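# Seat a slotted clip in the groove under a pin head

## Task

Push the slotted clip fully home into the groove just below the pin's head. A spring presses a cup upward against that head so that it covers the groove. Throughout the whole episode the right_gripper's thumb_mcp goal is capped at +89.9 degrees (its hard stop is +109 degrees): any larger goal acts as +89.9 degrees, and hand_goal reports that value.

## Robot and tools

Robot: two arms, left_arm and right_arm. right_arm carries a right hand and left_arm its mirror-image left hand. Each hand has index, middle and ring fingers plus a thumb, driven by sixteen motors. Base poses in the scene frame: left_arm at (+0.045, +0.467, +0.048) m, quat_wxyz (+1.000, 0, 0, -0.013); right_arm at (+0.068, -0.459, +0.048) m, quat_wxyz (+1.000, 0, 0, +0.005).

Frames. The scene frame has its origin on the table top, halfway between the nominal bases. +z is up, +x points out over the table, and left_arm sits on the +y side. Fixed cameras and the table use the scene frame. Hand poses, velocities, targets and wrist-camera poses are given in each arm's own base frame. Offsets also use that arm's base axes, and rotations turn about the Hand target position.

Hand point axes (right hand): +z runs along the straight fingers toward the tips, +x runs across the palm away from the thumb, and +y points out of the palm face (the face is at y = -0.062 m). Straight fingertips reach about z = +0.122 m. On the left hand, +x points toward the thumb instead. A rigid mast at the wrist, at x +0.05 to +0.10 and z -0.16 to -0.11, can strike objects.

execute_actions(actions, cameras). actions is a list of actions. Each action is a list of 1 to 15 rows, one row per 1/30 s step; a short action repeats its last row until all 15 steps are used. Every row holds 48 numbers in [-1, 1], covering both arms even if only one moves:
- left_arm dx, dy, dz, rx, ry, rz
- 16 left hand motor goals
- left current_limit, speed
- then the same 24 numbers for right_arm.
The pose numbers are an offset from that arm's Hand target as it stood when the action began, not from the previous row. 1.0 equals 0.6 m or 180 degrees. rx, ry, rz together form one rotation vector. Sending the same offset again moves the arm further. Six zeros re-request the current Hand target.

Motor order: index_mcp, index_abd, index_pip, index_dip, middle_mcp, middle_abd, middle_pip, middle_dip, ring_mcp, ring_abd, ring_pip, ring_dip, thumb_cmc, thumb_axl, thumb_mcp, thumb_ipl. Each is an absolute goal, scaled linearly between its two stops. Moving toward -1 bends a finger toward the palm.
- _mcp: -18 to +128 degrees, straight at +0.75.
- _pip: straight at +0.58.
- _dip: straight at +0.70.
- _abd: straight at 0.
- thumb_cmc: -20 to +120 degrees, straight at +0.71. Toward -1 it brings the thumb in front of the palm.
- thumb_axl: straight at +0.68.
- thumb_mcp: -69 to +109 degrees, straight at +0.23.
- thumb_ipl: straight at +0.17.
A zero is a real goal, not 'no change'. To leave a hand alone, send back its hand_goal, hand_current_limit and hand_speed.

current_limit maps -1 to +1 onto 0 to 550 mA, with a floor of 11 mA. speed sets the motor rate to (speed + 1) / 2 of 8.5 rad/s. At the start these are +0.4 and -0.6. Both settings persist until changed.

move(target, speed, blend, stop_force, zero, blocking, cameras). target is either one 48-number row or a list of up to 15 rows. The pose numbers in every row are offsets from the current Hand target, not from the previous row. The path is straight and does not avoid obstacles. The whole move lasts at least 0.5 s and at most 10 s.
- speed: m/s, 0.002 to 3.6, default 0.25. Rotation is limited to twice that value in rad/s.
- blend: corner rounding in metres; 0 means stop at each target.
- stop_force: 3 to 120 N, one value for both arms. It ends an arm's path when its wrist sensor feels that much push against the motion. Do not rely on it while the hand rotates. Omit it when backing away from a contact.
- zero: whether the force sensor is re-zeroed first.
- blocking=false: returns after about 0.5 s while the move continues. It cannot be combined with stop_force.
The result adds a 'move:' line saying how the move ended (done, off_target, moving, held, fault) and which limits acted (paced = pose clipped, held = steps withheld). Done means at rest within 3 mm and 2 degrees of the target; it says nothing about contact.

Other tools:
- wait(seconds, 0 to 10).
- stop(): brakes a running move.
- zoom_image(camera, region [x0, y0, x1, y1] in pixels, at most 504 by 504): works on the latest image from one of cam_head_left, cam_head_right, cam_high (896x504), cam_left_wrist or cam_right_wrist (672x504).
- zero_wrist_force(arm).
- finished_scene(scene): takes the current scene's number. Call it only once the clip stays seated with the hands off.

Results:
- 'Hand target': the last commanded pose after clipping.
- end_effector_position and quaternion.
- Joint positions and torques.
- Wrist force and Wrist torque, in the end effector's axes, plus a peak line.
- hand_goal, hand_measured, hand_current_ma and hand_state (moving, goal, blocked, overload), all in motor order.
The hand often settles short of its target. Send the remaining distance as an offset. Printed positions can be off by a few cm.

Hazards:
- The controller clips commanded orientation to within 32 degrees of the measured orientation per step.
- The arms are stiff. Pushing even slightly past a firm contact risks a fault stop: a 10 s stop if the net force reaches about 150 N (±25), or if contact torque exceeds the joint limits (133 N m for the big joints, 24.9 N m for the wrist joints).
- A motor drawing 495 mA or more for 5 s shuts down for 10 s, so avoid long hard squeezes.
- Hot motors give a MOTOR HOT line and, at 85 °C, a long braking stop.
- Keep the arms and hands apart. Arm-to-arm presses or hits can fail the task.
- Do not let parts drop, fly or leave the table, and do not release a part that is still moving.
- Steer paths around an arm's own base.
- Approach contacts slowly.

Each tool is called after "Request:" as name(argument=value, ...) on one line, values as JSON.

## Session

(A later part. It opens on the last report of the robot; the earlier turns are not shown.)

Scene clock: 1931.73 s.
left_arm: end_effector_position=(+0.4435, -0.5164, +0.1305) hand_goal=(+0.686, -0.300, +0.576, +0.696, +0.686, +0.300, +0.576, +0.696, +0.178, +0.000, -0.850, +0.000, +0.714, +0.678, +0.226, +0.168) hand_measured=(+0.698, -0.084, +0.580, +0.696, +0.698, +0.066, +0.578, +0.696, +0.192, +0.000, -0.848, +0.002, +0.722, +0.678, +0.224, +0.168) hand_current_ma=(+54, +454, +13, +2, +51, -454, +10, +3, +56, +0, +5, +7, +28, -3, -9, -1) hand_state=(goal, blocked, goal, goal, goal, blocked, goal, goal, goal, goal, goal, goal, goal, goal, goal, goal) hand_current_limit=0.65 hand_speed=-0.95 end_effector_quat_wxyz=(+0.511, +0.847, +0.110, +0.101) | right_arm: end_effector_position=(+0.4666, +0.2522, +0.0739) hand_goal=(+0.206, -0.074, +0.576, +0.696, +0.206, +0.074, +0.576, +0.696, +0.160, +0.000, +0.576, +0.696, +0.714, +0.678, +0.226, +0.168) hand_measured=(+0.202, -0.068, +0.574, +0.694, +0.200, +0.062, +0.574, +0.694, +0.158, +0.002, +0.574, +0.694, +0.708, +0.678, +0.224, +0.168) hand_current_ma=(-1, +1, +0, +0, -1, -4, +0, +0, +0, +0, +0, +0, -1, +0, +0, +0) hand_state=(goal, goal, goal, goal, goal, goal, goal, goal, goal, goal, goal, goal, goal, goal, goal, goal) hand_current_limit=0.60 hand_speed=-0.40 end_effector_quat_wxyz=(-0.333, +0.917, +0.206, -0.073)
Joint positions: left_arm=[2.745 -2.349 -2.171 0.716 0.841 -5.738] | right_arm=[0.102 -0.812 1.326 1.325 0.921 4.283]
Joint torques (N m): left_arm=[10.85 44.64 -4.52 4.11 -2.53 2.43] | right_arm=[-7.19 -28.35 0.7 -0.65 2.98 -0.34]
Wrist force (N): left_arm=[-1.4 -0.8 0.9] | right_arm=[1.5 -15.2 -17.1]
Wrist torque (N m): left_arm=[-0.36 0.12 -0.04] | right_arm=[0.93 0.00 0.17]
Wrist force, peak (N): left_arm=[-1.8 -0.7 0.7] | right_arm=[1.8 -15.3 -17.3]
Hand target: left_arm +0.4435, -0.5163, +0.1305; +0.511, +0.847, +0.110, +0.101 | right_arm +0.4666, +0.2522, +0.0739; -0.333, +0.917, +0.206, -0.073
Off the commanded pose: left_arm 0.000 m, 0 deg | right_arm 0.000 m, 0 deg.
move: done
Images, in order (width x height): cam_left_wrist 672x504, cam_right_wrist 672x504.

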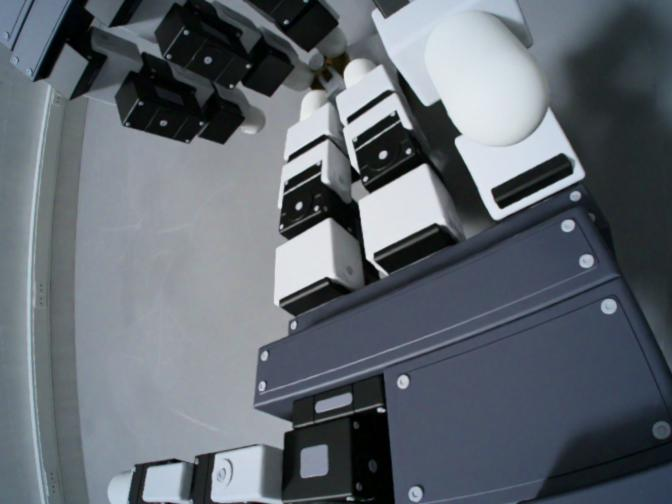

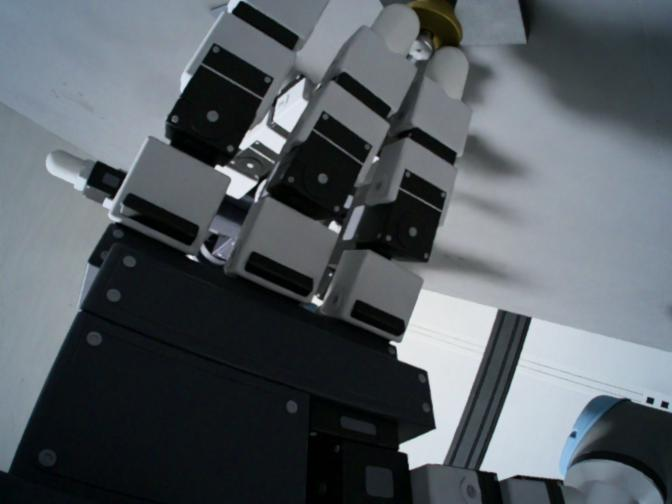

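Request:
move(target=[0.00478,-0.00878,0,0,0,0,0.686,-0.3,0.576,0.696,0.686,0.3,0.576,0.696,0.178,0,-0.85,0.0,0.714,0.678,0.226,0.168,0.75,-0.95,0,0,0,0,0,0,0.2055,-0.074,0.576,0.696,0.2055,0.074,0.576,0.696,0.16,0,0.576,0.696,0.714,0.678,0.226,0.168,0.6,-0.4], speed=0.02, cameras=["cam_right_wrist","cam_left_wrist"])

Request:
zoom_image(camera="cam_right_wrist", region=[400, 40, 440, 80])

Request:
move(target=[0,0,-0.00167,0,0,0,0.686,-0.3,0.576,0.696,0.686,0.3,0.576,0.696,0.178,0,-0.85,0.0,0.714,0.678,0.226,0.168,0.75,-0.95,0,0,0,0,0,0,0.2055,-0.074,0.576,0.696,0.2055,0.074,0.576,0.696,0.16,0,0.576,0.696,0.714,0.678,0.226,0.168,0.6,-0.4], speed=0.006, stop_force=3, cameras=["cam_right_wrist","cam_left_wrist"])

Request:
zoom_image(camera="cam_right_wrist", region=[400, 40, 440, 80])

Request:
move(target=[0,0,-0.00167,0,0,0,0.686,-0.3,0.576,0.696,0.686,0.3,0.576,0.696,0.178,0,-0.85,0.0,0.714,0.678,0.226,0.168,0.75,-0.95,0,0,0,0,0,0,0.2055,-0.074,0.576,0.696,0.2055,0.074,0.576,0.696,0.16,0,0.576,0.696,0.714,0.678,0.226,0.168,0.6,-0.4], speed=0.006, stop_force=3, cameras=["cam_right_wrist","cam_left_wrist"])

Request:
zoom_image(camera="cam_right_wrist", region=[400, 40, 440, 80])

Request:
zoom_image(camera="cam_left_wrist", region=[300, 40, 350, 90])

Scene clock: 1948.63 s.
left_arm: end_effector_position=(+0.4463, -0.5215, +0.1305) hand_goal=(+0.686, -0.300, +0.576, +0.696, +0.686, +0.300, +0.576, +0.696, +0.178, +0.000, -0.850, +0.000, +0.714, +0.678, +0.226, +0.168) hand_measured=(+0.698, -0.084, +0.580, +0.696, +0.698, +0.066, +0.578, +0.696, +0.192, +0.000, -0.848, +0.002, +0.722, +0.678, +0.224, +0.168) hand_current_ma=(+54, +481, +13, +2, +51, -481, +10, +3, +56, +0, +5, +7, +28, -3, -9, -1) hand_state=(goal, blocked, goal, goal, goal, blocked, goal, goal, goal, goal, goal, goal, goal, goal, goal, goal) hand_current_limit=0.75 hand_speed=-0.95 end_effector_quat_wxyz=(+0.511, +0.847, +0.110, +0.101) | right_arm: end_effector_position=(+0.4666, +0.2522, +0.0739) hand_goal=(+0.206, -0.074, +0.576, +0.696, +0.206, +0.074, +0.576, +0.696, +0.160, +0.000, +0.576, +0.696, +0.714, +0.678, +0.226, +0.168) hand_measured=(+0.202, -0.068, +0.574, +0.694, +0.200, +0.062, +0.574, +0.694, +0.158, +0.002, +0.574, +0.694, +0.708, +0.678, +0.224, +0.168) hand_current_ma=(-1, +1, +0, +0, -1, -4, +0, +0, +0, +0, +0, +0, -1, +0, +0, +0) hand_state=(goal, goal, goal, goal, goal, goal, goal, goal, goal, goal, goal, goal, goal, goal, goal, goal) hand_current_limit=0.60 hand_speed=-0.40 end_effector_quat_wxyz=(-0.333, +0.917, +0.206, -0.073)
Joint positions: left_arm=[2.736 -2.353 -2.154 0.708 0.848 -5.745] | right_arm=[0.102 -0.812 1.326 1.325 0.921 4.283]
Joint torques (N m): left_arm=[-7.02 33.14 21.32 1.1 0.97 -2.57] | right_arm=[-6.92 -28.69 0.27 -0.47 3.04 -0.3]
Wrist force (N): left_arm=[-1.0 -1.3 1.1] | right_arm=[1.8 -14.9 -17.0]
Wrist torque (N m): left_arm=[-0.41 0.06 0.09] | right_arm=[0.97 -0.04 0.20]
Wrist force, peak (N): left_arm=[-1.4 -1.4 0.9] | right_arm=[1.8 -15.3 -17.4]
Hand target: left_arm +0.4464, -0.5216, +0.1305; +0.511, +0.847, +0.110, +0.101 | right_arm +0.4666, +0.2522, +0.0739; -0.333, +0.917, +0.206, -0.073
Off the commanded pose: left_arm 0.000 m, 0 deg | right_arm 0.000 m, 0 deg.
move: done
Images, in order (width x height): cam_left_wrist 672x504, cam_right_wrist 672x504.

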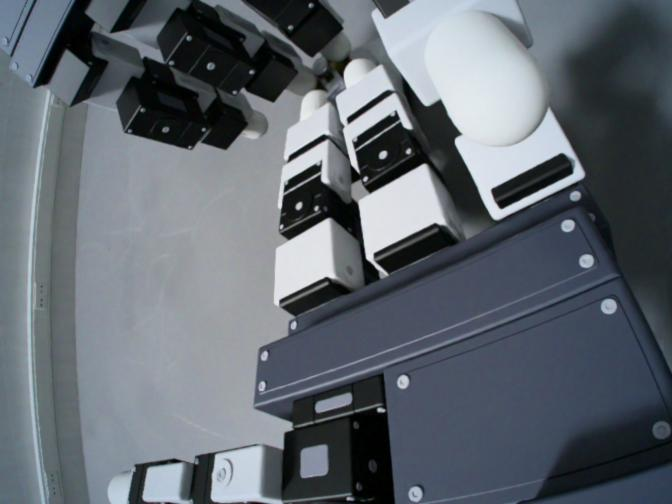

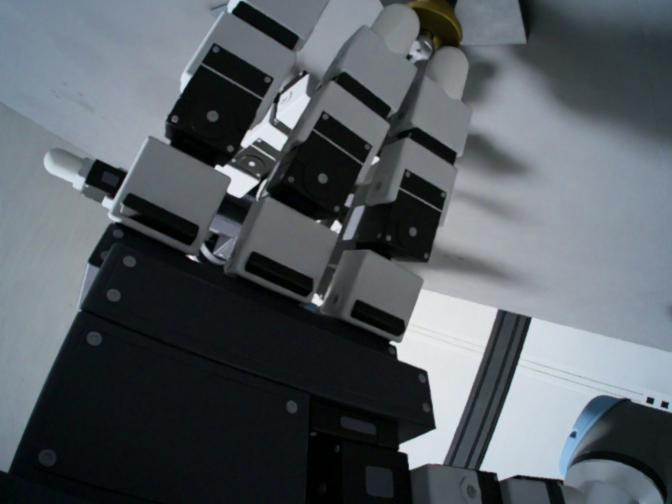

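Scaled by 12.600 from the camera's 672x504 image, which has a finer 960x720 frame.

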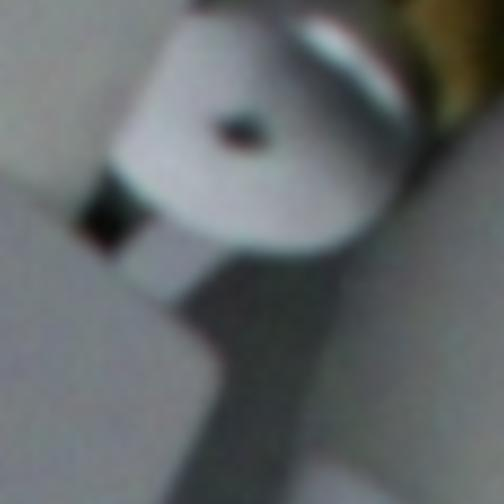

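Scene clock: 1949.80 s.
left_arm: end_effector_position=(+0.4464, -0.5216, +0.1295) hand_goal=(+0.686, -0.300, +0.576, +0.696, +0.686, +0.300, +0.576, +0.696, +0.178, +0.000, -0.850, +0.000, +0.714, +0.678, +0.226, +0.168) hand_measured=(+0.698, -0.084, +0.580, +0.696, +0.698, +0.066, +0.578, +0.696, +0.192, +0.000, -0.848, +0.002, +0.722, +0.678, +0.224, +0.168) hand_current_ma=(+54, +481, +13, +2, +51, -481, +10, +3, +56, +0, +5, +7, +28, -3, -9, -1) hand_state=(goal, blocked, goal, goal, goal, blocked, goal, goal, goal, goal, goal, goal, goal, goal, goal, goal) hand_current_limit=0.75 hand_speed=-0.95 end_effector_quat_wxyz=(+0.511, +0.847, +0.110, +0.101) | right_arm: end_effector_position=(+0.4666, +0.2522, +0.0739) hand_goal=(+0.206, -0.074, +0.576, +0.696, +0.206, +0.074, +0.576, +0.696, +0.160, +0.000, +0.576, +0.696, +0.714, +0.678, +0.226, +0.168) hand_measured=(+0.202, -0.068, +0.574, +0.694, +0.200, +0.062, +0.574, +0.694, +0.158, +0.002, +0.574, +0.694, +0.708, +0.678, +0.224, +0.168) hand_current_ma=(-1, +1, +0, +0, -1, -4, +0, +0, +0, +0, +0, +0, -1, +0, +0, +0) hand_state=(goal, goal, goal, goal, goal, goal, goal, goal, goal, goal, goal, goal, goal, goal, goal, goal) hand_current_limit=0.60 hand_speed=-0.40 end_effector_quat_wxyz=(-0.333, +0.917, +0.206, -0.073)
Joint positions: left_arm=[2.736 -2.356 -2.153 0.71 0.848 -5.745] | right_arm=[0.102 -0.812 1.326 1.325 0.921 4.283]
Joint torques (N m): left_arm=[-7.92 33.52 19.98 4.23 1.11 -2.62] | right_arm=[-7.12 -28.54 -0.06 -0.51 3.04 -0.47]
Wrist force (N): left_arm=[-1.0 -0.8 1.3] | right_arm=[1.7 -15.1 -17.0]
Wrist torque (N m): left_arm=[-0.38 0.06 0.08] | right_arm=[0.93 -0.03 0.19]
Wrist force, peak (N): left_arm=[-0.9 -1.3 1.1] | right_arm=[1.7 -15.4 -17.1]
Hand target: left_arm +0.4464, -0.5216, +0.1295; +0.511, +0.847, +0.110, +0.101 | right_arm +0.4666, +0.2522, +0.0739; -0.333, +0.917, +0.206, -0.073
Off the commanded pose: left_arm 0.000 m, 0 deg | right_arm 0.000 m, 0 deg.
move: done
Images, in order (width x height): cam_left_wrist 672x504, cam_right_wrist 672x504.

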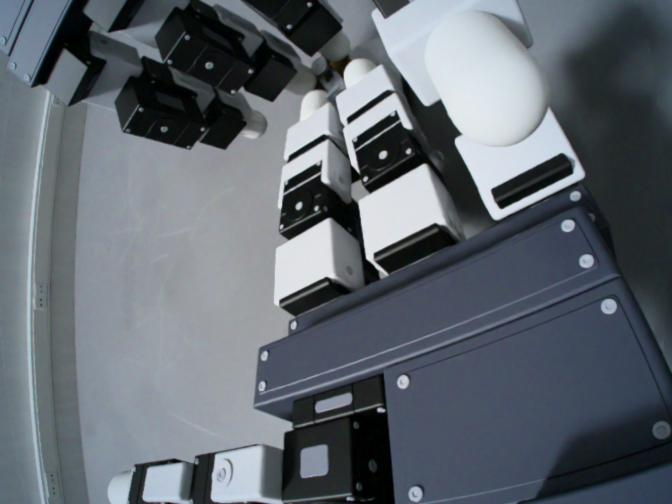

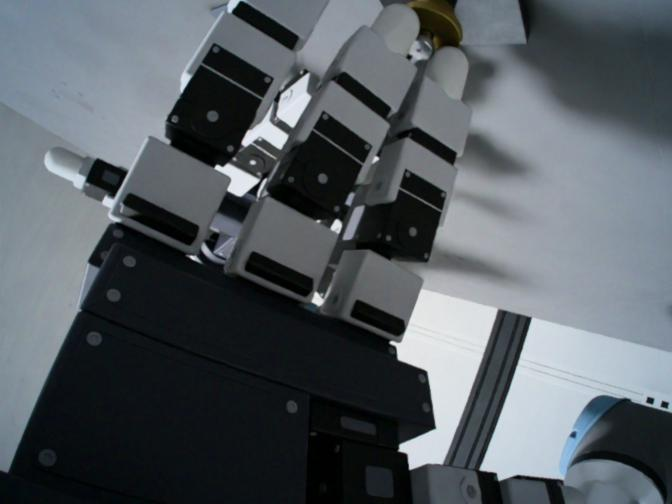

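Scaled by 12.600 from the camera's 672x504 image, which has a finer 960x720 frame.

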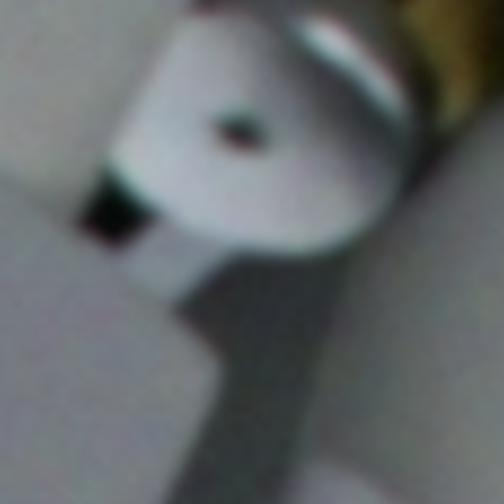

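Scene clock: 1950.97 s.
left_arm: end_effector_position=(+0.4464, -0.5216, +0.1285) hand_goal=(+0.686, -0.300, +0.576, +0.696, +0.686, +0.300, +0.576, +0.696, +0.178, +0.000, -0.850, +0.000, +0.714, +0.678, +0.226, +0.168) hand_measured=(+0.698, -0.084, +0.580, +0.696, +0.698, +0.066, +0.578, +0.696, +0.192, +0.000, -0.848, +0.002, +0.722, +0.678, +0.224, +0.168) hand_current_ma=(+54, +481, +13, +2, +51, -481, +10, +3, +56, +0, +5, +7, +28, -3, -9, -1) hand_state=(goal, blocked, goal, goal, goal, blocked, goal, goal, goal, goal, goal, goal, goal, goal, goal, goal) hand_current_limit=0.75 hand_speed=-0.95 end_effector_quat_wxyz=(+0.511, +0.847, +0.110, +0.101) | right_arm: end_effector_position=(+0.4666, +0.2522, +0.0739) hand_goal=(+0.206, -0.074, +0.576, +0.696, +0.206, +0.074, +0.576, +0.696, +0.160, +0.000, +0.576, +0.696, +0.714, +0.678, +0.226, +0.168) hand_measured=(+0.202, -0.068, +0.574, +0.694, +0.200, +0.062, +0.574, +0.694, +0.158, +0.002, +0.574, +0.694, +0.708, +0.678, +0.224, +0.168) hand_current_ma=(-1, +1, +0, +0, -1, -4, +0, +0, +0, +0, +0, +0, -1, +0, +0, +0) hand_state=(goal, goal, goal, goal, goal, goal, goal, goal, goal, goal, goal, goal, goal, goal, goal, goal) hand_current_limit=0.60 hand_speed=-0.40 end_effector_quat_wxyz=(-0.333, +0.917, +0.206, -0.073)
Joint positions: left_arm=[2.736 -2.358 -2.153 0.712 0.848 -5.745] | right_arm=[0.102 -0.812 1.326 1.325 0.921 4.283]
Joint torques (N m): left_arm=[-7.15 32.72 20.65 4.16 1.04 -2.51] | right_arm=[-6.62 -28.85 0.42 -0.49 3.03 -0.32]
Wrist force (N): left_arm=[-1.2 -1.0 0.7] | right_arm=[1.7 -15.0 -17.3]
Wrist torque (N m): left_arm=[-0.36 0.05 0.06] | right_arm=[0.96 -0.03 0.19]
Wrist force, peak (N): left_arm=[-1.5 -1.2 1.0] | right_arm=[1.7 -15.2 -17.5]
Hand target: left_arm +0.4464, -0.5216, +0.1285; +0.511, +0.847, +0.110, +0.101 | right_arm +0.4666, +0.2522, +0.0739; -0.333, +0.917, +0.206, -0.073
Off the commanded pose: left_arm 0.000 m, 0 deg | right_arm 0.000 m, 0 deg.
move: done
Images, in order (width x height): cam_left_wrist 672x504, cam_right_wrist 672x504.

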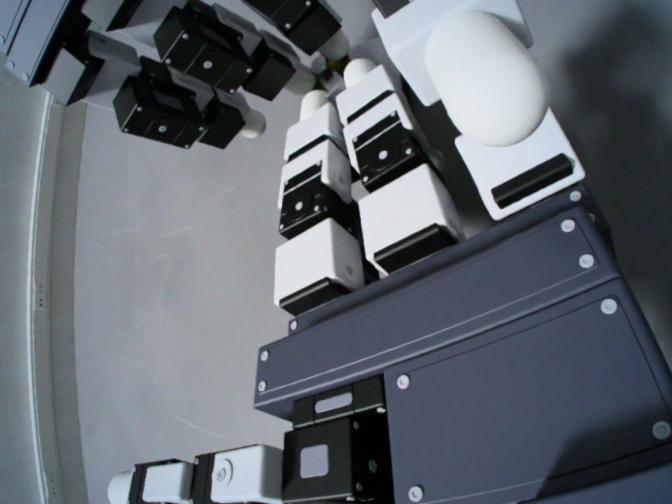

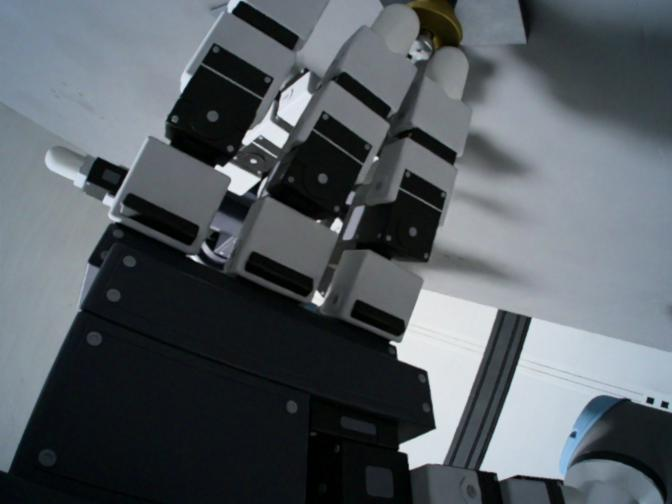

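Scaled by 12.600 from the camera's 672x504 image, which has a finer 960x720 frame.

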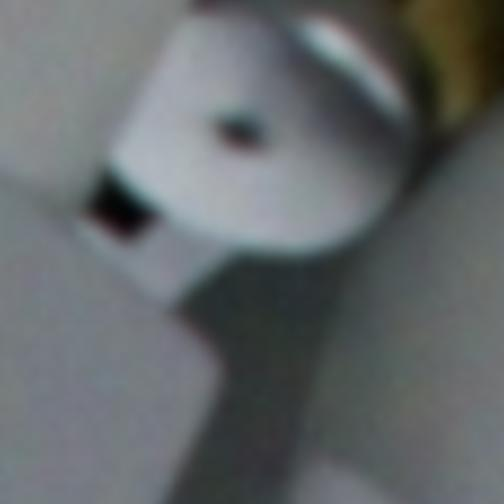

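Scaled by 10.080 from the camera's 672x504 image, which has a finer 960x720 frame.

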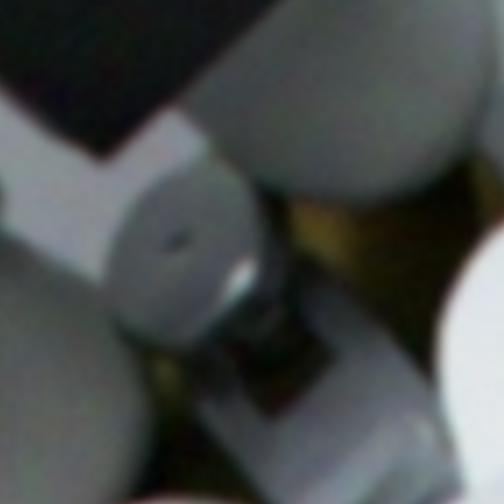

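Request:
move(target=[0.0,0.0,-0.00217,0,0,0,0.686,-0.3,0.576,0.696,0.686,0.3,0.576,0.696,0.178,0,-0.85,0.0,0.714,0.678,0.226,0.168,0.75,-0.95,0,0,0,0,0,0,0.2055,-0.074,0.576,0.696,0.2055,0.074,0.576,0.696,0.16,0,0.576,0.696,0.714,0.678,0.226,0.168,0.6,-0.4], speed=0.006, stop_force=3)

Request:
move(target=[0.0016,-0.00293,0,0,0,0,0.686,-0.3,0.576,0.696,0.686,0.3,0.576,0.696,0.178,0,-0.85,0.0,0.714,0.678,0.226,0.168,0.75,-0.95,0,0,0,0,0,0,0.2055,-0.074,0.576,0.696,0.2055,0.074,0.576,0.696,0.16,0,0.576,0.696,0.714,0.678,0.226,0.168,0.6,-0.4], speed=0.006, stop_force=3, cameras=["cam_right_wrist","cam_left_wrist"])

Request:
zoom_image(camera="cam_right_wrist", region=[400, 20, 450, 70])

Request:
zoom_image(camera="cam_left_wrist", region=[300, 40, 350, 90])

Scene clock: 2022.23 s.
left_arm: end_effector_position=(+0.4464, -0.5216, +0.1272) hand_goal=(+0.686, -0.300, +0.576, +0.696, +0.686, +0.300, +0.576, +0.696, +0.178, +0.000, -0.850, +0.000, +0.714, +0.678, +0.226, +0.168) hand_measured=(+0.698, -0.084, +0.580, +0.696, +0.698, +0.066, +0.578, +0.696, +0.192, +0.000, -0.848, +0.002, +0.722, +0.678, +0.224, +0.168) hand_current_ma=(+54, +481, +13, +2, +51, -481, +10, +3, +56, +0, +5, +7, +28, -3, -9, -1) hand_state=(goal, blocked, goal, goal, goal, blocked, goal, goal, goal, goal, goal, goal, goal, goal, goal, goal) hand_current_limit=0.75 hand_speed=-0.95 end_effector_quat_wxyz=(+0.511, +0.847, +0.110, +0.101) | right_arm: end_effector_position=(+0.4666, +0.2522, +0.0739) hand_goal=(+0.206, -0.074, +0.576, +0.696, +0.206, +0.074, +0.576, +0.696, +0.160, +0.000, +0.576, +0.696, +0.714, +0.678, +0.226, +0.168) hand_measured=(+0.202, -0.068, +0.574, +0.694, +0.200, +0.062, +0.574, +0.694, +0.158, +0.002, +0.574, +0.694, +0.708, +0.678, +0.224, +0.168) hand_current_ma=(-1, +1, +0, +0, -1, -4, +0, +0, +0, +0, +0, +0, -1, +0, +0, +0) hand_state=(goal, goal, goal, goal, goal, goal, goal, goal, goal, goal, goal, goal, goal, goal, goal, goal) hand_current_limit=0.60 hand_speed=-0.40 end_effector_quat_wxyz=(-0.333, +0.917, +0.206, -0.073)
Joint positions: left_arm=[2.736 -2.362 -2.152 0.715 0.848 -5.745] | right_arm=[0.102 -0.812 1.326 1.325 0.921 4.283]
Joint torques (N m): left_arm=[-7.38 32.79 20.62 3.99 0.88 -2.11] | right_arm=[-6.94 -28.79 0.34 -0.35 2.99 -0.38]
Wrist force (N): left_arm=[-1.4 -0.7 0.3] | right_arm=[1.5 -14.9 -17.3]
Wrist torque (N m): left_arm=[-0.30 0.03 0.05] | right_arm=[0.99 -0.01 0.18]
Wrist force, peak (N): left_arm=[-1.6 -1.1 1.0] | right_arm=[1.9 -15.4 -17.4]
Hand target: left_arm +0.4464, -0.5216, +0.1272; +0.511, +0.847, +0.110, +0.101 | right_arm +0.4666, +0.2522, +0.0739; -0.333, +0.917, +0.206, -0.073
Off the commanded pose: left_arm 0.000 m, 0 deg | right_arm 0.000 m, 0 deg.
move: done

Scene clock: 2023.63 s.
left_arm: end_effector_position=(+0.4468, -0.5225, +0.1272) hand_goal=(+0.686, -0.300, +0.576, +0.696, +0.686, +0.300, +0.576, +0.696, +0.178, +0.000, -0.850, +0.000, +0.714, +0.678, +0.226, +0.168) hand_measured=(+0.698, -0.084, +0.580, +0.696, +0.698, +0.066, +0.578, +0.696, +0.192, +0.000, -0.848, +0.002, +0.722, +0.678, +0.224, +0.168) hand_current_ma=(+54, +481, +13, +2, +51, -481, +10, +3, +56, +0, +5, +7, +28, -3, -9, -1) hand_state=(goal, blocked, goal, goal, goal, blocked, goal, goal, goal, goal, goal, goal, goal, goal, goal, goal) hand_current_limit=0.75 hand_speed=-0.95 end_effector_quat_wxyz=(+0.511, +0.847, +0.110, +0.101) | right_arm: end_effector_position=(+0.4666, +0.2522, +0.0739) hand_goal=(+0.206, -0.074, +0.576, +0.696, +0.206, +0.074, +0.576, +0.696, +0.160, +0.000, +0.576, +0.696, +0.714, +0.678, +0.226, +0.168) hand_measured=(+0.202, -0.068, +0.574, +0.694, +0.200, +0.062, +0.574, +0.694, +0.158, +0.002, +0.574, +0.694, +0.708, +0.678, +0.224, +0.168) hand_current_ma=(-1, +1, +0, +0, -1, -4, +0, +0, +0, +0, +0, +0, -1, +0, +0, +0) hand_state=(goal, goal, goal, goal, goal, goal, goal, goal, goal, goal, goal, goal, goal, goal, goal, goal) hand_current_limit=0.60 hand_speed=-0.40 end_effector_quat_wxyz=(-0.333, +0.917, +0.206, -0.073)
Joint positions: left_arm=[2.735 -2.363 -2.149 0.714 0.849 -5.746] | right_arm=[0.102 -0.812 1.326 1.325 0.921 4.283]
Joint torques (N m): left_arm=[10.97 45.54 -4.37 3.91 -2.34 2.49] | right_arm=[-6.28 -28.54 0.16 -0.3 2.98 -0.24]
Wrist force (N): left_arm=[-1.7 -0.7 -1.3] | right_arm=[2.0 -15.2 -16.8]
Wrist torque (N m): left_arm=[-0.16 0.01 0.02] | right_arm=[0.91 -0.07 0.21]
Wrist force, peak (N): left_arm=[-2.3 -1.0 -3.2] | right_arm=[1.7 -15.3 -17.2]
Hand target: left_arm +0.4468, -0.5225, +0.1272; +0.511, +0.847, +0.110, +0.101 (not the last commanded pose) | right_arm +0.4666, +0.2522, +0.0739; -0.333, +0.917, +0.206, -0.073
Off the commanded pose: left_arm 0.001 m, 0 deg | right_arm 0.000 m, 0 deg.
move: contact (left_arm)
Images, in order (width x height): cam_left_wrist 672x504, cam_right_wrist 672x504.

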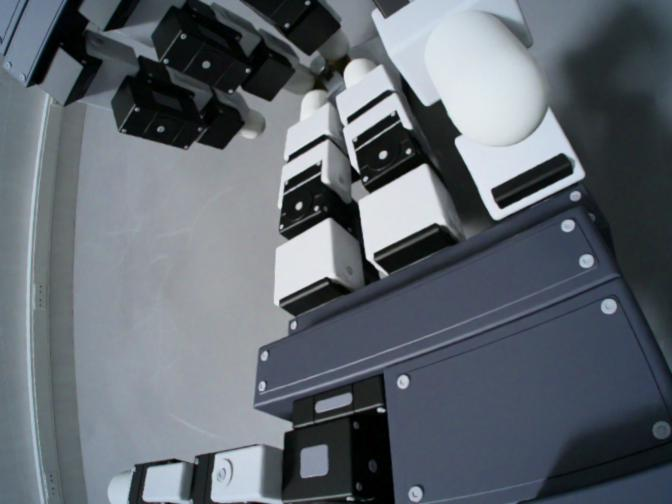

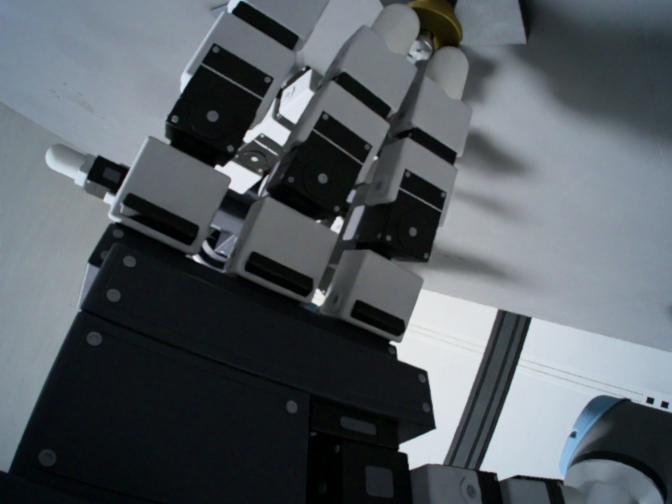

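Scaled by 10.080 from the camera's 672x504 image, which has a finer 960x720 frame.

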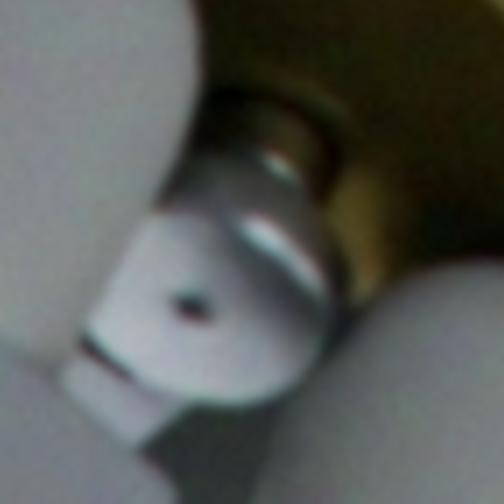

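Scaled by 10.080 from the camera's 672x504 image, which has a finer 960x720 frame.

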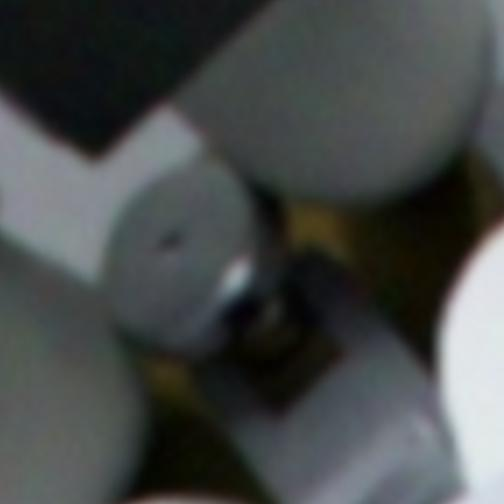

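Request:
move(target=[-0.0004,0.0007,-0.0017,0,0,0,0.686,-0.3,0.576,0.696,0.686,0.3,0.576,0.696,0.178,0,-0.85,0.0,0.714,0.678,0.226,0.168,0.75,-0.95,0,0,0.00333,0,0,0,0.2055,-0.074,0.576,0.696,0.2055,0.074,0.576,0.696,0.16,0,0.576,0.696,0.714,0.678,0.226,0.168,0.6,-0.4], speed=0.006, cameras=["cam_right_wrist","cam_left_wrist"])

Request:
zoom_image(camera="cam_right_wrist", region=[400, 20, 450, 70])

Request:
zoom_image(camera="cam_left_wrist", region=[300, 40, 350, 90])

Scene clock: 2044.73 s.
left_arm: end_effector_position=(+0.4466, -0.5221, +0.1262) hand_goal=(+0.686, -0.300, +0.576, +0.696, +0.686, +0.300, +0.576, +0.696, +0.178, +0.000, -0.850, +0.000, +0.714, +0.678, +0.226, +0.168) hand_measured=(+0.698, -0.084, +0.580, +0.696, +0.698, +0.066, +0.578, +0.696, +0.192, +0.000, -0.848, +0.002, +0.722, +0.678, +0.224, +0.168) hand_current_ma=(+54, +481, +13, +2, +51, -481, +10, +3, +56, +0, +5, +7, +28, -3, -9, -1) hand_state=(goal, blocked, goal, goal, goal, blocked, goal, goal, goal, goal, goal, goal, goal, goal, goal, goal) hand_current_limit=0.75 hand_speed=-0.95 end_effector_quat_wxyz=(+0.511, +0.847, +0.110, +0.101) | right_arm: end_effector_position=(+0.4666, +0.2521, +0.0759) hand_goal=(+0.206, -0.074, +0.576, +0.696, +0.206, +0.074, +0.576, +0.696, +0.160, +0.000, +0.576, +0.696, +0.714, +0.678, +0.226, +0.168) hand_measured=(+0.202, -0.068, +0.574, +0.694, +0.200, +0.060, +0.574, +0.694, +0.158, +0.002, +0.574, +0.694, +0.708, +0.678, +0.224, +0.168) hand_current_ma=(-1, +1, +0, +0, -2, -5, +0, +0, +0, +0, +0, +0, -1, +0, +0, +0) hand_state=(goal, goal, goal, goal, goal, goal, goal, goal, goal, goal, goal, goal, goal, goal, goal, goal) hand_current_limit=0.60 hand_speed=-0.40 end_effector_quat_wxyz=(-0.333, +0.917, +0.206, -0.073)
Joint positions: left_arm=[2.736 -2.365 -2.15 0.716 0.848 -5.745] | right_arm=[0.102 -0.815 1.324 1.328 0.921 4.283]
Joint torques (N m): left_arm=[12.19 33.83 -4.38 4.12 -2.61 2.46] | right_arm=[-5.7 -51.77 -27.85 3.86 0.04 -0.22]
Wrist force (N): left_arm=[-1.0 -0.9 0.1] | right_arm=[1.1 -4.9 -5.8]
Wrist torque (N m): left_arm=[-0.31 0.02 0.04] | right_arm=[0.51 -0.09 0.24]
Wrist force, peak (N): left_arm=[-2.0 -1.4 -1.2] | right_arm=[1.8 -15.3 -17.3]
Hand target: left_arm +0.4466, -0.5221, +0.1262; +0.511, +0.847, +0.110, +0.101 | right_arm +0.4666, +0.2522, +0.0759; -0.333, +0.917, +0.206, -0.073
Off the commanded pose: left_arm 0.000 m, 0 deg | right_arm 0.000 m, 0 deg.
move: done
Images, in order (width x height): cam_left_wrist 672x504, cam_right_wrist 672x504.

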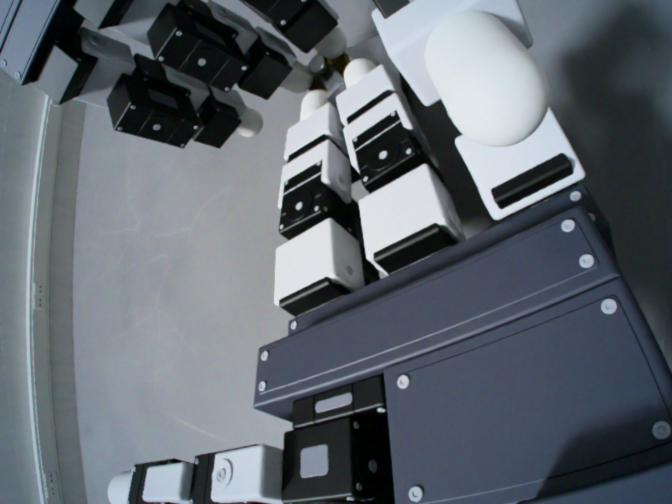

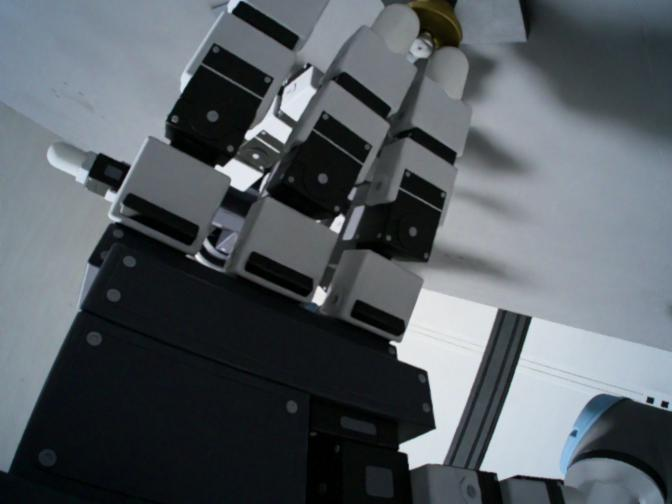

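Scaled by 10.080 from the camera's 672x504 image, which has a finer 960x720 frame.

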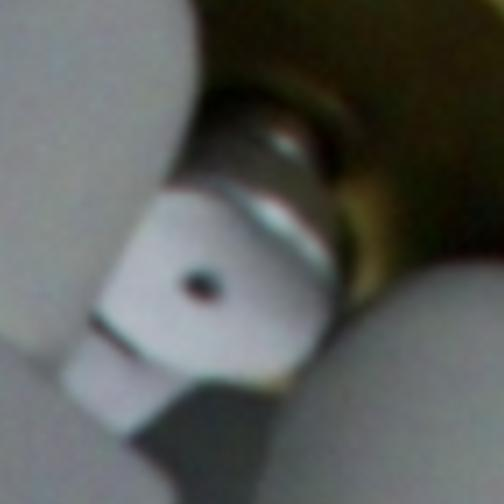

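Scaled by 10.080 from the camera's 672x504 image, which has a finer 960x720 frame.

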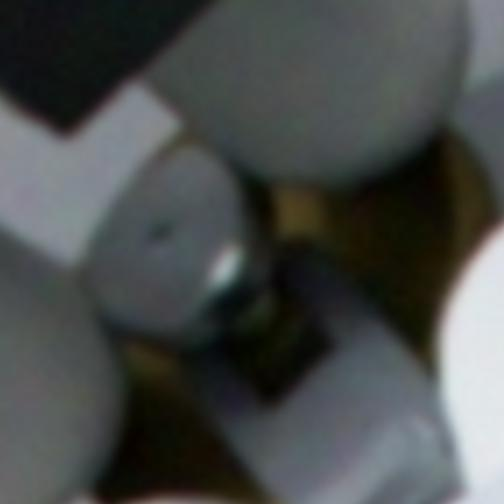

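Request:
move(target=[0,0,0,0,0,0,0.686,-0.3,0.576,0.696,0.686,0.3,0.576,0.696,0.178,0,-0.85,0.0,0.714,0.678,0.226,0.168,0.75,-0.95,0,0,0.001,0,0,0,0.2055,-0.074,0.576,0.696,0.2055,0.074,0.576,0.696,0.16,0,0.576,0.696,0.714,0.678,0.226,0.168,0.6,-0.4], speed=0.006)

Request:
move(target=[0,0,0,0,0,0,0.686,-0.3,0.576,0.696,0.686,0.3,0.576,0.696,0.178,0,-0.85,0.0,0.714,0.678,0.226,0.168,0.75,-0.95,0,0,0.001,0,0,0,0.2055,-0.074,0.576,0.696,0.2055,0.074,0.576,0.696,0.16,0,0.576,0.696,0.714,0.678,0.226,0.168,0.6,-0.4], speed=0.006, cameras=["cam_right_wrist","cam_left_wrist"])

Request:
zoom_image(camera="cam_right_wrist", region=[400, 20, 450, 70])

Request:
zoom_image(camera="cam_left_wrist", region=[300, 40, 350, 90])

Scene clock: 2054.70 s.
left_arm: end_effector_position=(+0.4466, -0.5221, +0.1262) hand_goal=(+0.686, -0.300, +0.576, +0.696, +0.686, +0.300, +0.576, +0.696, +0.178, +0.000, -0.850, +0.000, +0.714, +0.678, +0.226, +0.168) hand_measured=(+0.698, -0.084, +0.580, +0.696, +0.696, +0.066, +0.578, +0.696, +0.192, +0.000, -0.848, +0.002, +0.722, +0.678, +0.224, +0.168) hand_current_ma=(+54, +481, +13, +2, +44, -481, +6, +3, +56, +0, +5, +7, +28, -3, -9, -1) hand_state=(goal, blocked, goal, goal, goal, blocked, goal, goal, goal, goal, goal, goal, goal, goal, goal, goal) hand_current_limit=0.75 hand_speed=-0.95 end_effector_quat_wxyz=(+0.511, +0.847, +0.110, +0.101) | right_arm: end_effector_position=(+0.4666, +0.2522, +0.0765) hand_goal=(+0.206, -0.074, +0.576, +0.696, +0.206, +0.074, +0.576, +0.696, +0.160, +0.000, +0.576, +0.696, +0.714, +0.678, +0.226, +0.168) hand_measured=(+0.202, -0.068, +0.574, +0.694, +0.200, +0.060, +0.574, +0.694, +0.158, +0.002, +0.574, +0.694, +0.708, +0.678, +0.224, +0.168) hand_current_ma=(-1, +1, +0, +0, -1, -4, +0, +0, +0, +0, +0, +0, -1, +0, +0, +0) hand_state=(goal, goal, goal, goal, goal, goal, goal, goal, goal, goal, goal, goal, goal, goal, goal, goal) hand_current_limit=0.60 hand_speed=-0.40 end_effector_quat_wxyz=(-0.333, +0.917, +0.206, -0.073)
Joint positions: left_arm=[2.736 -2.365 -2.15 0.716 0.848 -5.745] | right_arm=[0.102 -0.816 1.324 1.329 0.921 4.283]
Joint torques (N m): left_arm=[11.42 32.11 -5.38 4.13 -2.62 2.37] | right_arm=[-6.45 -51.8 -28.69 3.99 -1.52 -0.11]
Wrist force (N): left_arm=[-1.5 -0.8 -0.8] | right_arm=[1.1 -4.9 -5.5]
Wrist torque (N m): left_arm=[-0.22 0.05 -0.02] | right_arm=[0.45 -0.06 0.21]
Wrist force, peak (N): left_arm=[-1.6 -1.3 0.3] | right_arm=[1.2 -5.1 -6.6]
Hand target: left_arm +0.4466, -0.5221, +0.1262; +0.511, +0.847, +0.110, +0.101 | right_arm +0.4666, +0.2522, +0.0765; -0.333, +0.917, +0.206, -0.073
Off the commanded pose: left_arm 0.000 m, 0 deg | right_arm 0.000 m, 0 deg.
move: done

Scene clock: 2055.40 s.
left_arm: end_effector_position=(+0.4466, -0.5221, +0.1262) hand_goal=(+0.686, -0.300, +0.576, +0.696, +0.686, +0.300, +0.576, +0.696, +0.178, +0.000, -0.850, +0.000, +0.714, +0.678, +0.226, +0.168) hand_measured=(+0.698, -0.084, +0.580, +0.696, +0.696, +0.066, +0.578, +0.696, +0.192, +0.000, -0.848, +0.002, +0.722, +0.678, +0.224, +0.168) hand_current_ma=(+54, +481, +13, +2, +41, -481, +6, +3, +56, +0, +5, +7, +28, -3, -9, -1) hand_state=(goal, blocked, goal, goal, goal, blocked, goal, goal, goal, goal, goal, goal, goal, goal, goal, goal) hand_current_limit=0.75 hand_speed=-0.95 end_effector_quat_wxyz=(+0.511, +0.847, +0.110, +0.101) | right_arm: end_effector_position=(+0.4666, +0.2522, +0.0771) hand_goal=(+0.206, -0.074, +0.576, +0.696, +0.206, +0.074, +0.576, +0.696, +0.160, +0.000, +0.576, +0.696, +0.714, +0.678, +0.226, +0.168) hand_measured=(+0.202, -0.068, +0.574, +0.694, +0.200, +0.062, +0.574, +0.694, +0.158, +0.002, +0.574, +0.694, +0.708, +0.678, +0.224, +0.168) hand_current_ma=(-1, +1, +0, +0, -1, -4, +0, +0, +0, +0, +0, +0, -1, +0, +0, +0) hand_state=(goal, goal, goal, goal, goal, goal, goal, goal, goal, goal, goal, goal, goal, goal, goal, goal) hand_current_limit=0.60 hand_speed=-0.40 end_effector_quat_wxyz=(-0.333, +0.917, +0.206, -0.073)
Joint positions: left_arm=[2.736 -2.365 -2.15 0.716 0.848 -5.745] | right_arm=[0.102 -0.816 1.323 1.331 0.921 4.283]
Joint torques (N m): left_arm=[10.98 32.98 -4.31 3.83 -2.33 2.2] | right_arm=[-6.37 -52.76 -28.94 4.29 -1.43 0.05]
Wrist force (N): left_arm=[-2.1 -1.2 -3.9] | right_arm=[1.3 -3.1 -4.1]
Wrist torque (N m): left_arm=[-0.01 -0.07 -0.05] | right_arm=[0.43 -0.09 0.24]
Wrist force, peak (N): left_arm=[-2.1 -1.2 -3.9] | right_arm=[1.4 -4.2 -5.8]
Hand target: left_arm +0.4466, -0.5221, +0.1262; +0.511, +0.847, +0.110, +0.101 | right_arm +0.4666, +0.2522, +0.0771; -0.333, +0.917, +0.206, -0.073
Off the commanded pose: left_arm 0.000 m, 0 deg | right_arm 0.000 m, 0 deg.
move: done
Images, in order (width x height): cam_left_wrist 672x504, cam_right_wrist 672x504.

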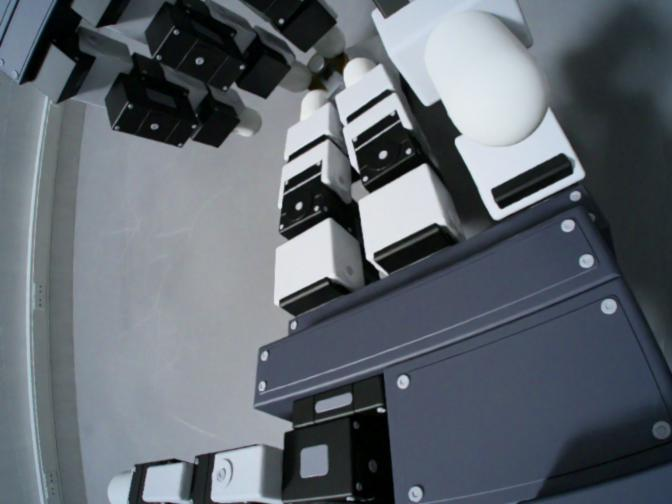

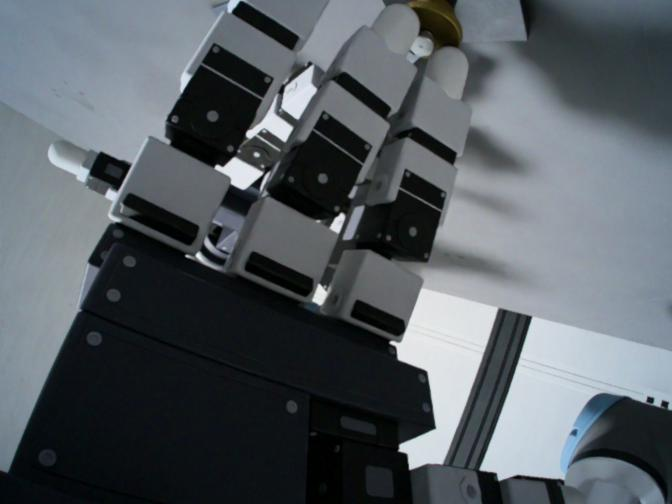

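Scaled by 10.080 from the camera's 672x504 image, which has a finer 960x720 frame.

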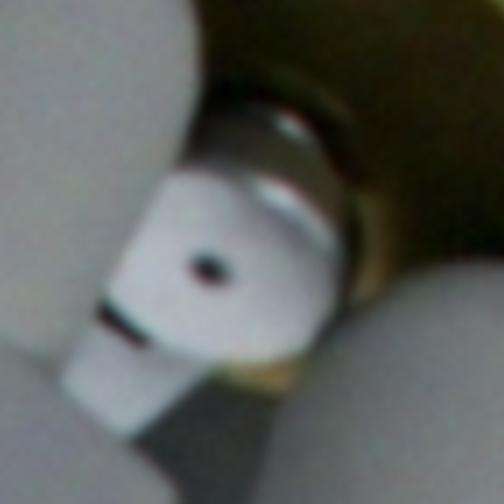

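Scaled by 10.080 from the camera's 672x504 image, which has a finer 960x720 frame.

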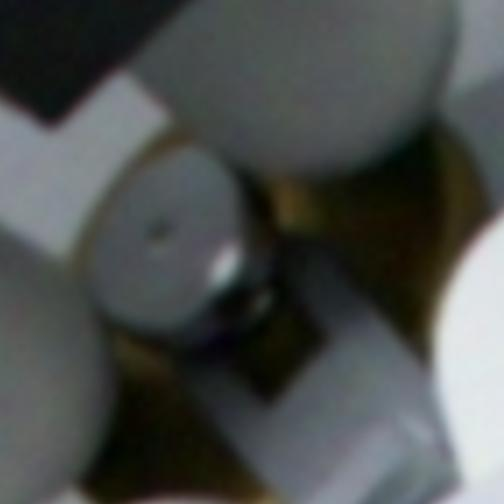

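Request:
move(target=[-0.0004,0.00073,0,0,0,0,0.686,-0.3,0.576,0.696,0.686,0.3,0.576,0.696,0.178,0,-0.85,0.0,0.714,0.678,0.226,0.168,0.75,-0.95,0,0,0.0,0,0,0,0.2055,-0.074,0.576,0.696,0.2055,0.074,0.576,0.696,0.16,0,0.576,0.696,0.714,0.678,0.226,0.168,0.6,-0.4], speed=0.006)

Request:
move(target=[0,0,0,0,0,0,0.686,-0.3,0.576,0.696,0.686,0.3,0.576,0.696,0.178,0,-0.85,0.0,0.714,0.678,0.226,0.168,0.75,-0.95,0,0,0.00167,0,0,0,0.2055,-0.074,0.576,0.696,0.2055,0.074,0.576,0.696,0.16,0,0.576,0.696,0.714,0.678,0.226,0.168,0.6,-0.4], speed=0.006)

Request:
move(target=[0,0,0,0,0,0,0.686,-0.3,0.576,0.696,0.686,0.3,0.576,0.696,0.178,0,-0.85,0.0,0.714,0.678,0.226,0.168,0.75,-0.95,0,0,0.00333,0,0,0,0.2055,-0.074,0.576,0.696,0.2055,0.074,0.576,0.696,0.16,0,0.576,0.696,0.714,0.678,0.226,0.168,0.6,-0.4], speed=0.006, cameras=["cam_right_wrist","cam_left_wrist"])

Request:
zoom_image(camera="cam_right_wrist", region=[400, 20, 450, 70])

Request:
zoom_image(camera="cam_left_wrist", region=[300, 40, 350, 90])

Scene clock: 2081.53 s.
left_arm: end_effector_position=(+0.4464, -0.5216, +0.1262) hand_goal=(+0.686, -0.300, +0.576, +0.696, +0.686, +0.300, +0.576, +0.696, +0.178, +0.000, -0.850, +0.000, +0.714, +0.678, +0.226, +0.168) hand_measured=(+0.698, -0.084, +0.580, +0.696, +0.696, +0.066, +0.578, +0.696, +0.192, +0.000, -0.848, +0.002, +0.722, +0.678, +0.224, +0.168) hand_current_ma=(+54, +481, +13, +2, +41, -481, +6, +3, +56, +0, +5, +7, +28, -3, -9, -1) hand_state=(goal, blocked, goal, goal, goal, blocked, goal, goal, goal, goal, goal, goal, goal, goal, goal, goal) hand_current_limit=0.75 hand_speed=-0.95 end_effector_quat_wxyz=(+0.511, +0.847, +0.110, +0.101) | right_arm: end_effector_position=(+0.4666, +0.2522, +0.0771) hand_goal=(+0.206, -0.074, +0.576, +0.696, +0.206, +0.074, +0.576, +0.696, +0.160, +0.000, +0.576, +0.696, +0.714, +0.678, +0.226, +0.168) hand_measured=(+0.202, -0.068, +0.574, +0.694, +0.200, +0.062, +0.574, +0.694, +0.158, +0.002, +0.574, +0.694, +0.708, +0.678, +0.224, +0.168) hand_current_ma=(-1, +1, +0, +0, -1, -4, +0, +0, +0, +0, +0, +0, -1, +0, +0, +0) hand_state=(goal, goal, goal, goal, goal, goal, goal, goal, goal, goal, goal, goal, goal, goal, goal, goal) hand_current_limit=0.60 hand_speed=-0.40 end_effector_quat_wxyz=(-0.333, +0.917, +0.206, -0.073)
Joint positions: left_arm=[2.736 -2.365 -2.151 0.717 0.848 -5.745] | right_arm=[0.102 -0.816 1.323 1.331 0.921 4.283]
Joint torques (N m): left_arm=[10.89 46.11 -4.92 4.05 -2.66 2.41] | right_arm=[-6.14 -48.3 -26.9 1.73 -1.3 0]
Wrist force (N): left_arm=[-1.1 -0.9 0.7] | right_arm=[1.2 -6.0 -6.9]
Wrist torque (N m): left_arm=[-0.37 0.06 0.00] | right_arm=[0.53 -0.05 0.21]
Wrist force, peak (N): left_arm=[-2.5 -1.7 -3.8] | right_arm=[1.3 -6.2 -7.2]
Hand target: left_arm +0.4464, -0.5216, +0.1262; +0.511, +0.847, +0.110, +0.101 | right_arm +0.4666, +0.2522, +0.0771; -0.333, +0.917, +0.206, -0.073
Off the commanded pose: left_arm 0.000 m, 0 deg | right_arm 0.000 m, 0 deg.
move: done

Scene clock: 2082.23 s.
left_arm: end_effector_position=(+0.4464, -0.5216, +0.1262) hand_goal=(+0.686, -0.300, +0.576, +0.696, +0.686, +0.300, +0.576, +0.696, +0.178, +0.000, -0.850, +0.000, +0.714, +0.678, +0.226, +0.168) hand_measured=(+0.698, -0.084, +0.580, +0.696, +0.696, +0.066, +0.578, +0.696, +0.192, +0.000, -0.848, +0.002, +0.722, +0.678, +0.224, +0.168) hand_current_ma=(+54, +481, +13, +2, +41, -481, +6, +3, +56, +0, +5, +7, +28, -3, -9, -1) hand_state=(goal, blocked, goal, goal, goal, blocked, goal, goal, goal, goal, goal, goal, goal, goal, goal, goal) hand_current_limit=0.75 hand_speed=-0.95 end_effector_quat_wxyz=(+0.511, +0.847, +0.110, +0.101) | right_arm: end_effector_position=(+0.4666, +0.2522, +0.0781) hand_goal=(+0.206, -0.074, +0.576, +0.696, +0.206, +0.074, +0.576, +0.696, +0.160, +0.000, +0.576, +0.696, +0.714, +0.678, +0.226, +0.168) hand_measured=(+0.202, -0.068, +0.574, +0.694, +0.200, +0.062, +0.574, +0.694, +0.158, +0.002, +0.574, +0.694, +0.708, +0.678, +0.224, +0.168) hand_current_ma=(-1, +1, +0, +0, -1, -4, +0, +0, +0, +0, +0, +0, -1, +0, +0, +0) hand_state=(goal, goal, goal, goal, goal, goal, goal, goal, goal, goal, goal, goal, goal, goal, goal, goal) hand_current_limit=0.60 hand_speed=-0.40 end_effector_quat_wxyz=(-0.333, +0.917, +0.206, -0.073)
Joint positions: left_arm=[2.736 -2.365 -2.151 0.717 0.848 -5.745] | right_arm=[0.102 -0.817 1.323 1.332 0.921 4.283]
Joint torques (N m): left_arm=[11.27 45.83 -5.89 4.01 -2.44 2.43] | right_arm=[-5.57 -51.06 -28.33 3.84 -0.87 0.01]
Wrist force (N): left_arm=[-1.6 -1.0 -1.4] | right_arm=[1.7 -5.2 -6.1]
Wrist torque (N m): left_arm=[-0.20 0.04 -0.04] | right_arm=[0.50 -0.09 0.25]
Wrist force, peak (N): left_arm=[-1.6 -1.0 -1.4] | right_arm=[1.6 -6.3 -7.3]
Hand target: left_arm +0.4464, -0.5216, +0.1262; +0.511, +0.847, +0.110, +0.101 | right_arm +0.4666, +0.2522, +0.0781; -0.333, +0.917, +0.206, -0.073
Off the commanded pose: left_arm 0.000 m, 0 deg | right_arm 0.000 m, 0 deg.
move: done

Scene clock: 2082.93 s.
left_arm: end_effector_position=(+0.4464, -0.5216, +0.1262) hand_goal=(+0.686, -0.300, +0.576, +0.696, +0.686, +0.300, +0.576, +0.696, +0.178, +0.000, -0.850, +0.000, +0.714, +0.678, +0.226, +0.168) hand_measured=(+0.698, -0.084, +0.580, +0.696, +0.694, +0.066, +0.578, +0.696, +0.192, +0.000, -0.848, +0.002, +0.722, +0.678, +0.224, +0.168) hand_current_ma=(+52, +481, +11, +2, +35, -481, +4, +3, +56, +0, +5, +7, +28, -3, -9, -1) hand_state=(goal, blocked, goal, goal, goal, blocked, goal, goal, goal, goal, goal, goal, goal, goal, goal, goal) hand_current_limit=0.75 hand_speed=-0.95 end_effector_quat_wxyz=(+0.511, +0.847, +0.110, +0.101) | right_arm: end_effector_position=(+0.4666, +0.2522, +0.0801) hand_goal=(+0.206, -0.074, +0.576, +0.696, +0.206, +0.074, +0.576, +0.696, +0.160, +0.000, +0.576, +0.696, +0.714, +0.678, +0.226, +0.168) hand_measured=(+0.202, -0.070, +0.574, +0.694, +0.200, +0.066, +0.574, +0.694, +0.158, +0.002, +0.574, +0.694, +0.708, +0.678, +0.224, +0.168) hand_current_ma=(-1, +1, +0, +0, -1, -2, +0, +0, +0, +0, +0, +0, -1, +0, +0, +0) hand_state=(goal, goal, goal, goal, goal, goal, goal, goal, goal, goal, goal, goal, goal, goal, goal, goal) hand_current_limit=0.60 hand_speed=-0.40 end_effector_quat_wxyz=(-0.333, +0.917, +0.206, -0.073)
Joint positions: left_arm=[2.736 -2.365 -2.151 0.717 0.848 -5.745] | right_arm=[0.102 -0.82 1.321 1.336 0.921 4.283]
Joint torques (N m): left_arm=[9.99 44.47 -3.89 3.8 -2.31 2.39] | right_arm=[-6.27 -56.02 -30.12 5.54 -0.55 0.24]
Wrist force (N): left_arm=[-1.3 -0.1 0.8] | right_arm=[1.2 2.7 1.5]
Wrist torque (N m): left_arm=[-0.37 0.12 -0.03] | right_arm=[0.21 -0.07 0.26]
Wrist force, peak (N): left_arm=[-1.7 -0.9 -1.4] | right_arm=[1.6 -6.6 -7.4]
Hand target: left_arm +0.4464, -0.5216, +0.1262; +0.511, +0.847, +0.110, +0.101 | right_arm +0.4666, +0.2522, +0.0801; -0.333, +0.917, +0.206, -0.073
Off the commanded pose: left_arm 0.000 m, 0 deg | right_arm 0.000 m, 0 deg.
move: done
Images, in order (width x height): cam_left_wrist 672x504, cam_right_wrist 672x504.

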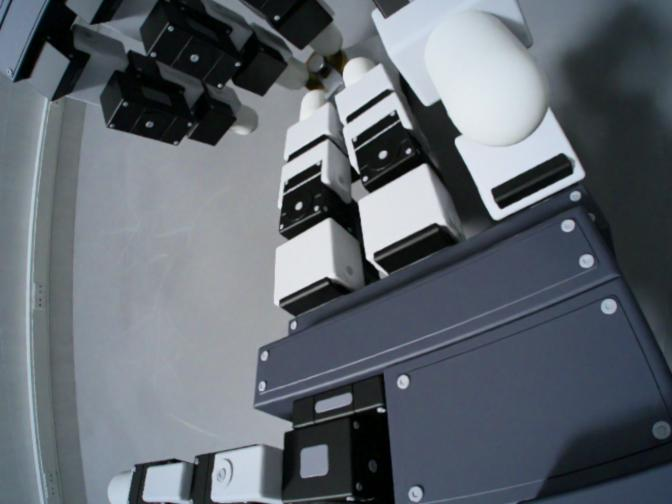

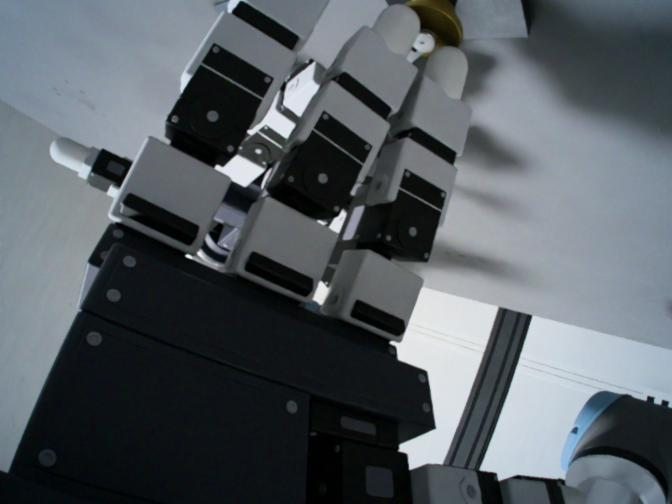

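Scaled by 10.080 from the camera's 672x504 image, which has a finer 960x720 frame.

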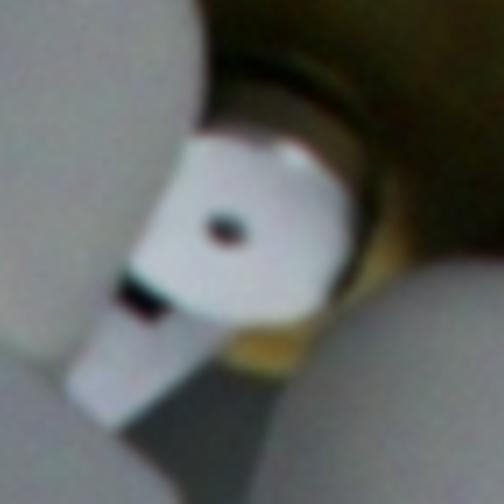

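Scaled by 10.080 from the camera's 672x504 image, which has a finer 960x720 frame.

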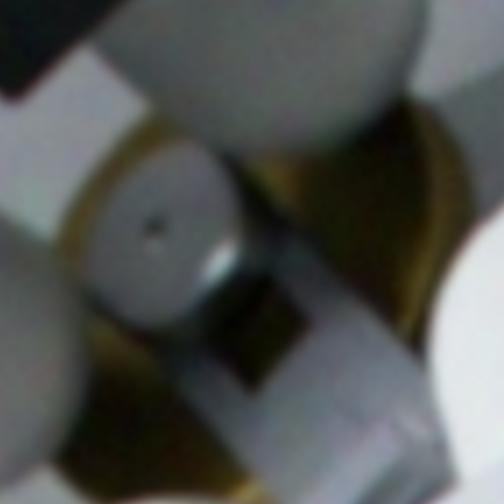

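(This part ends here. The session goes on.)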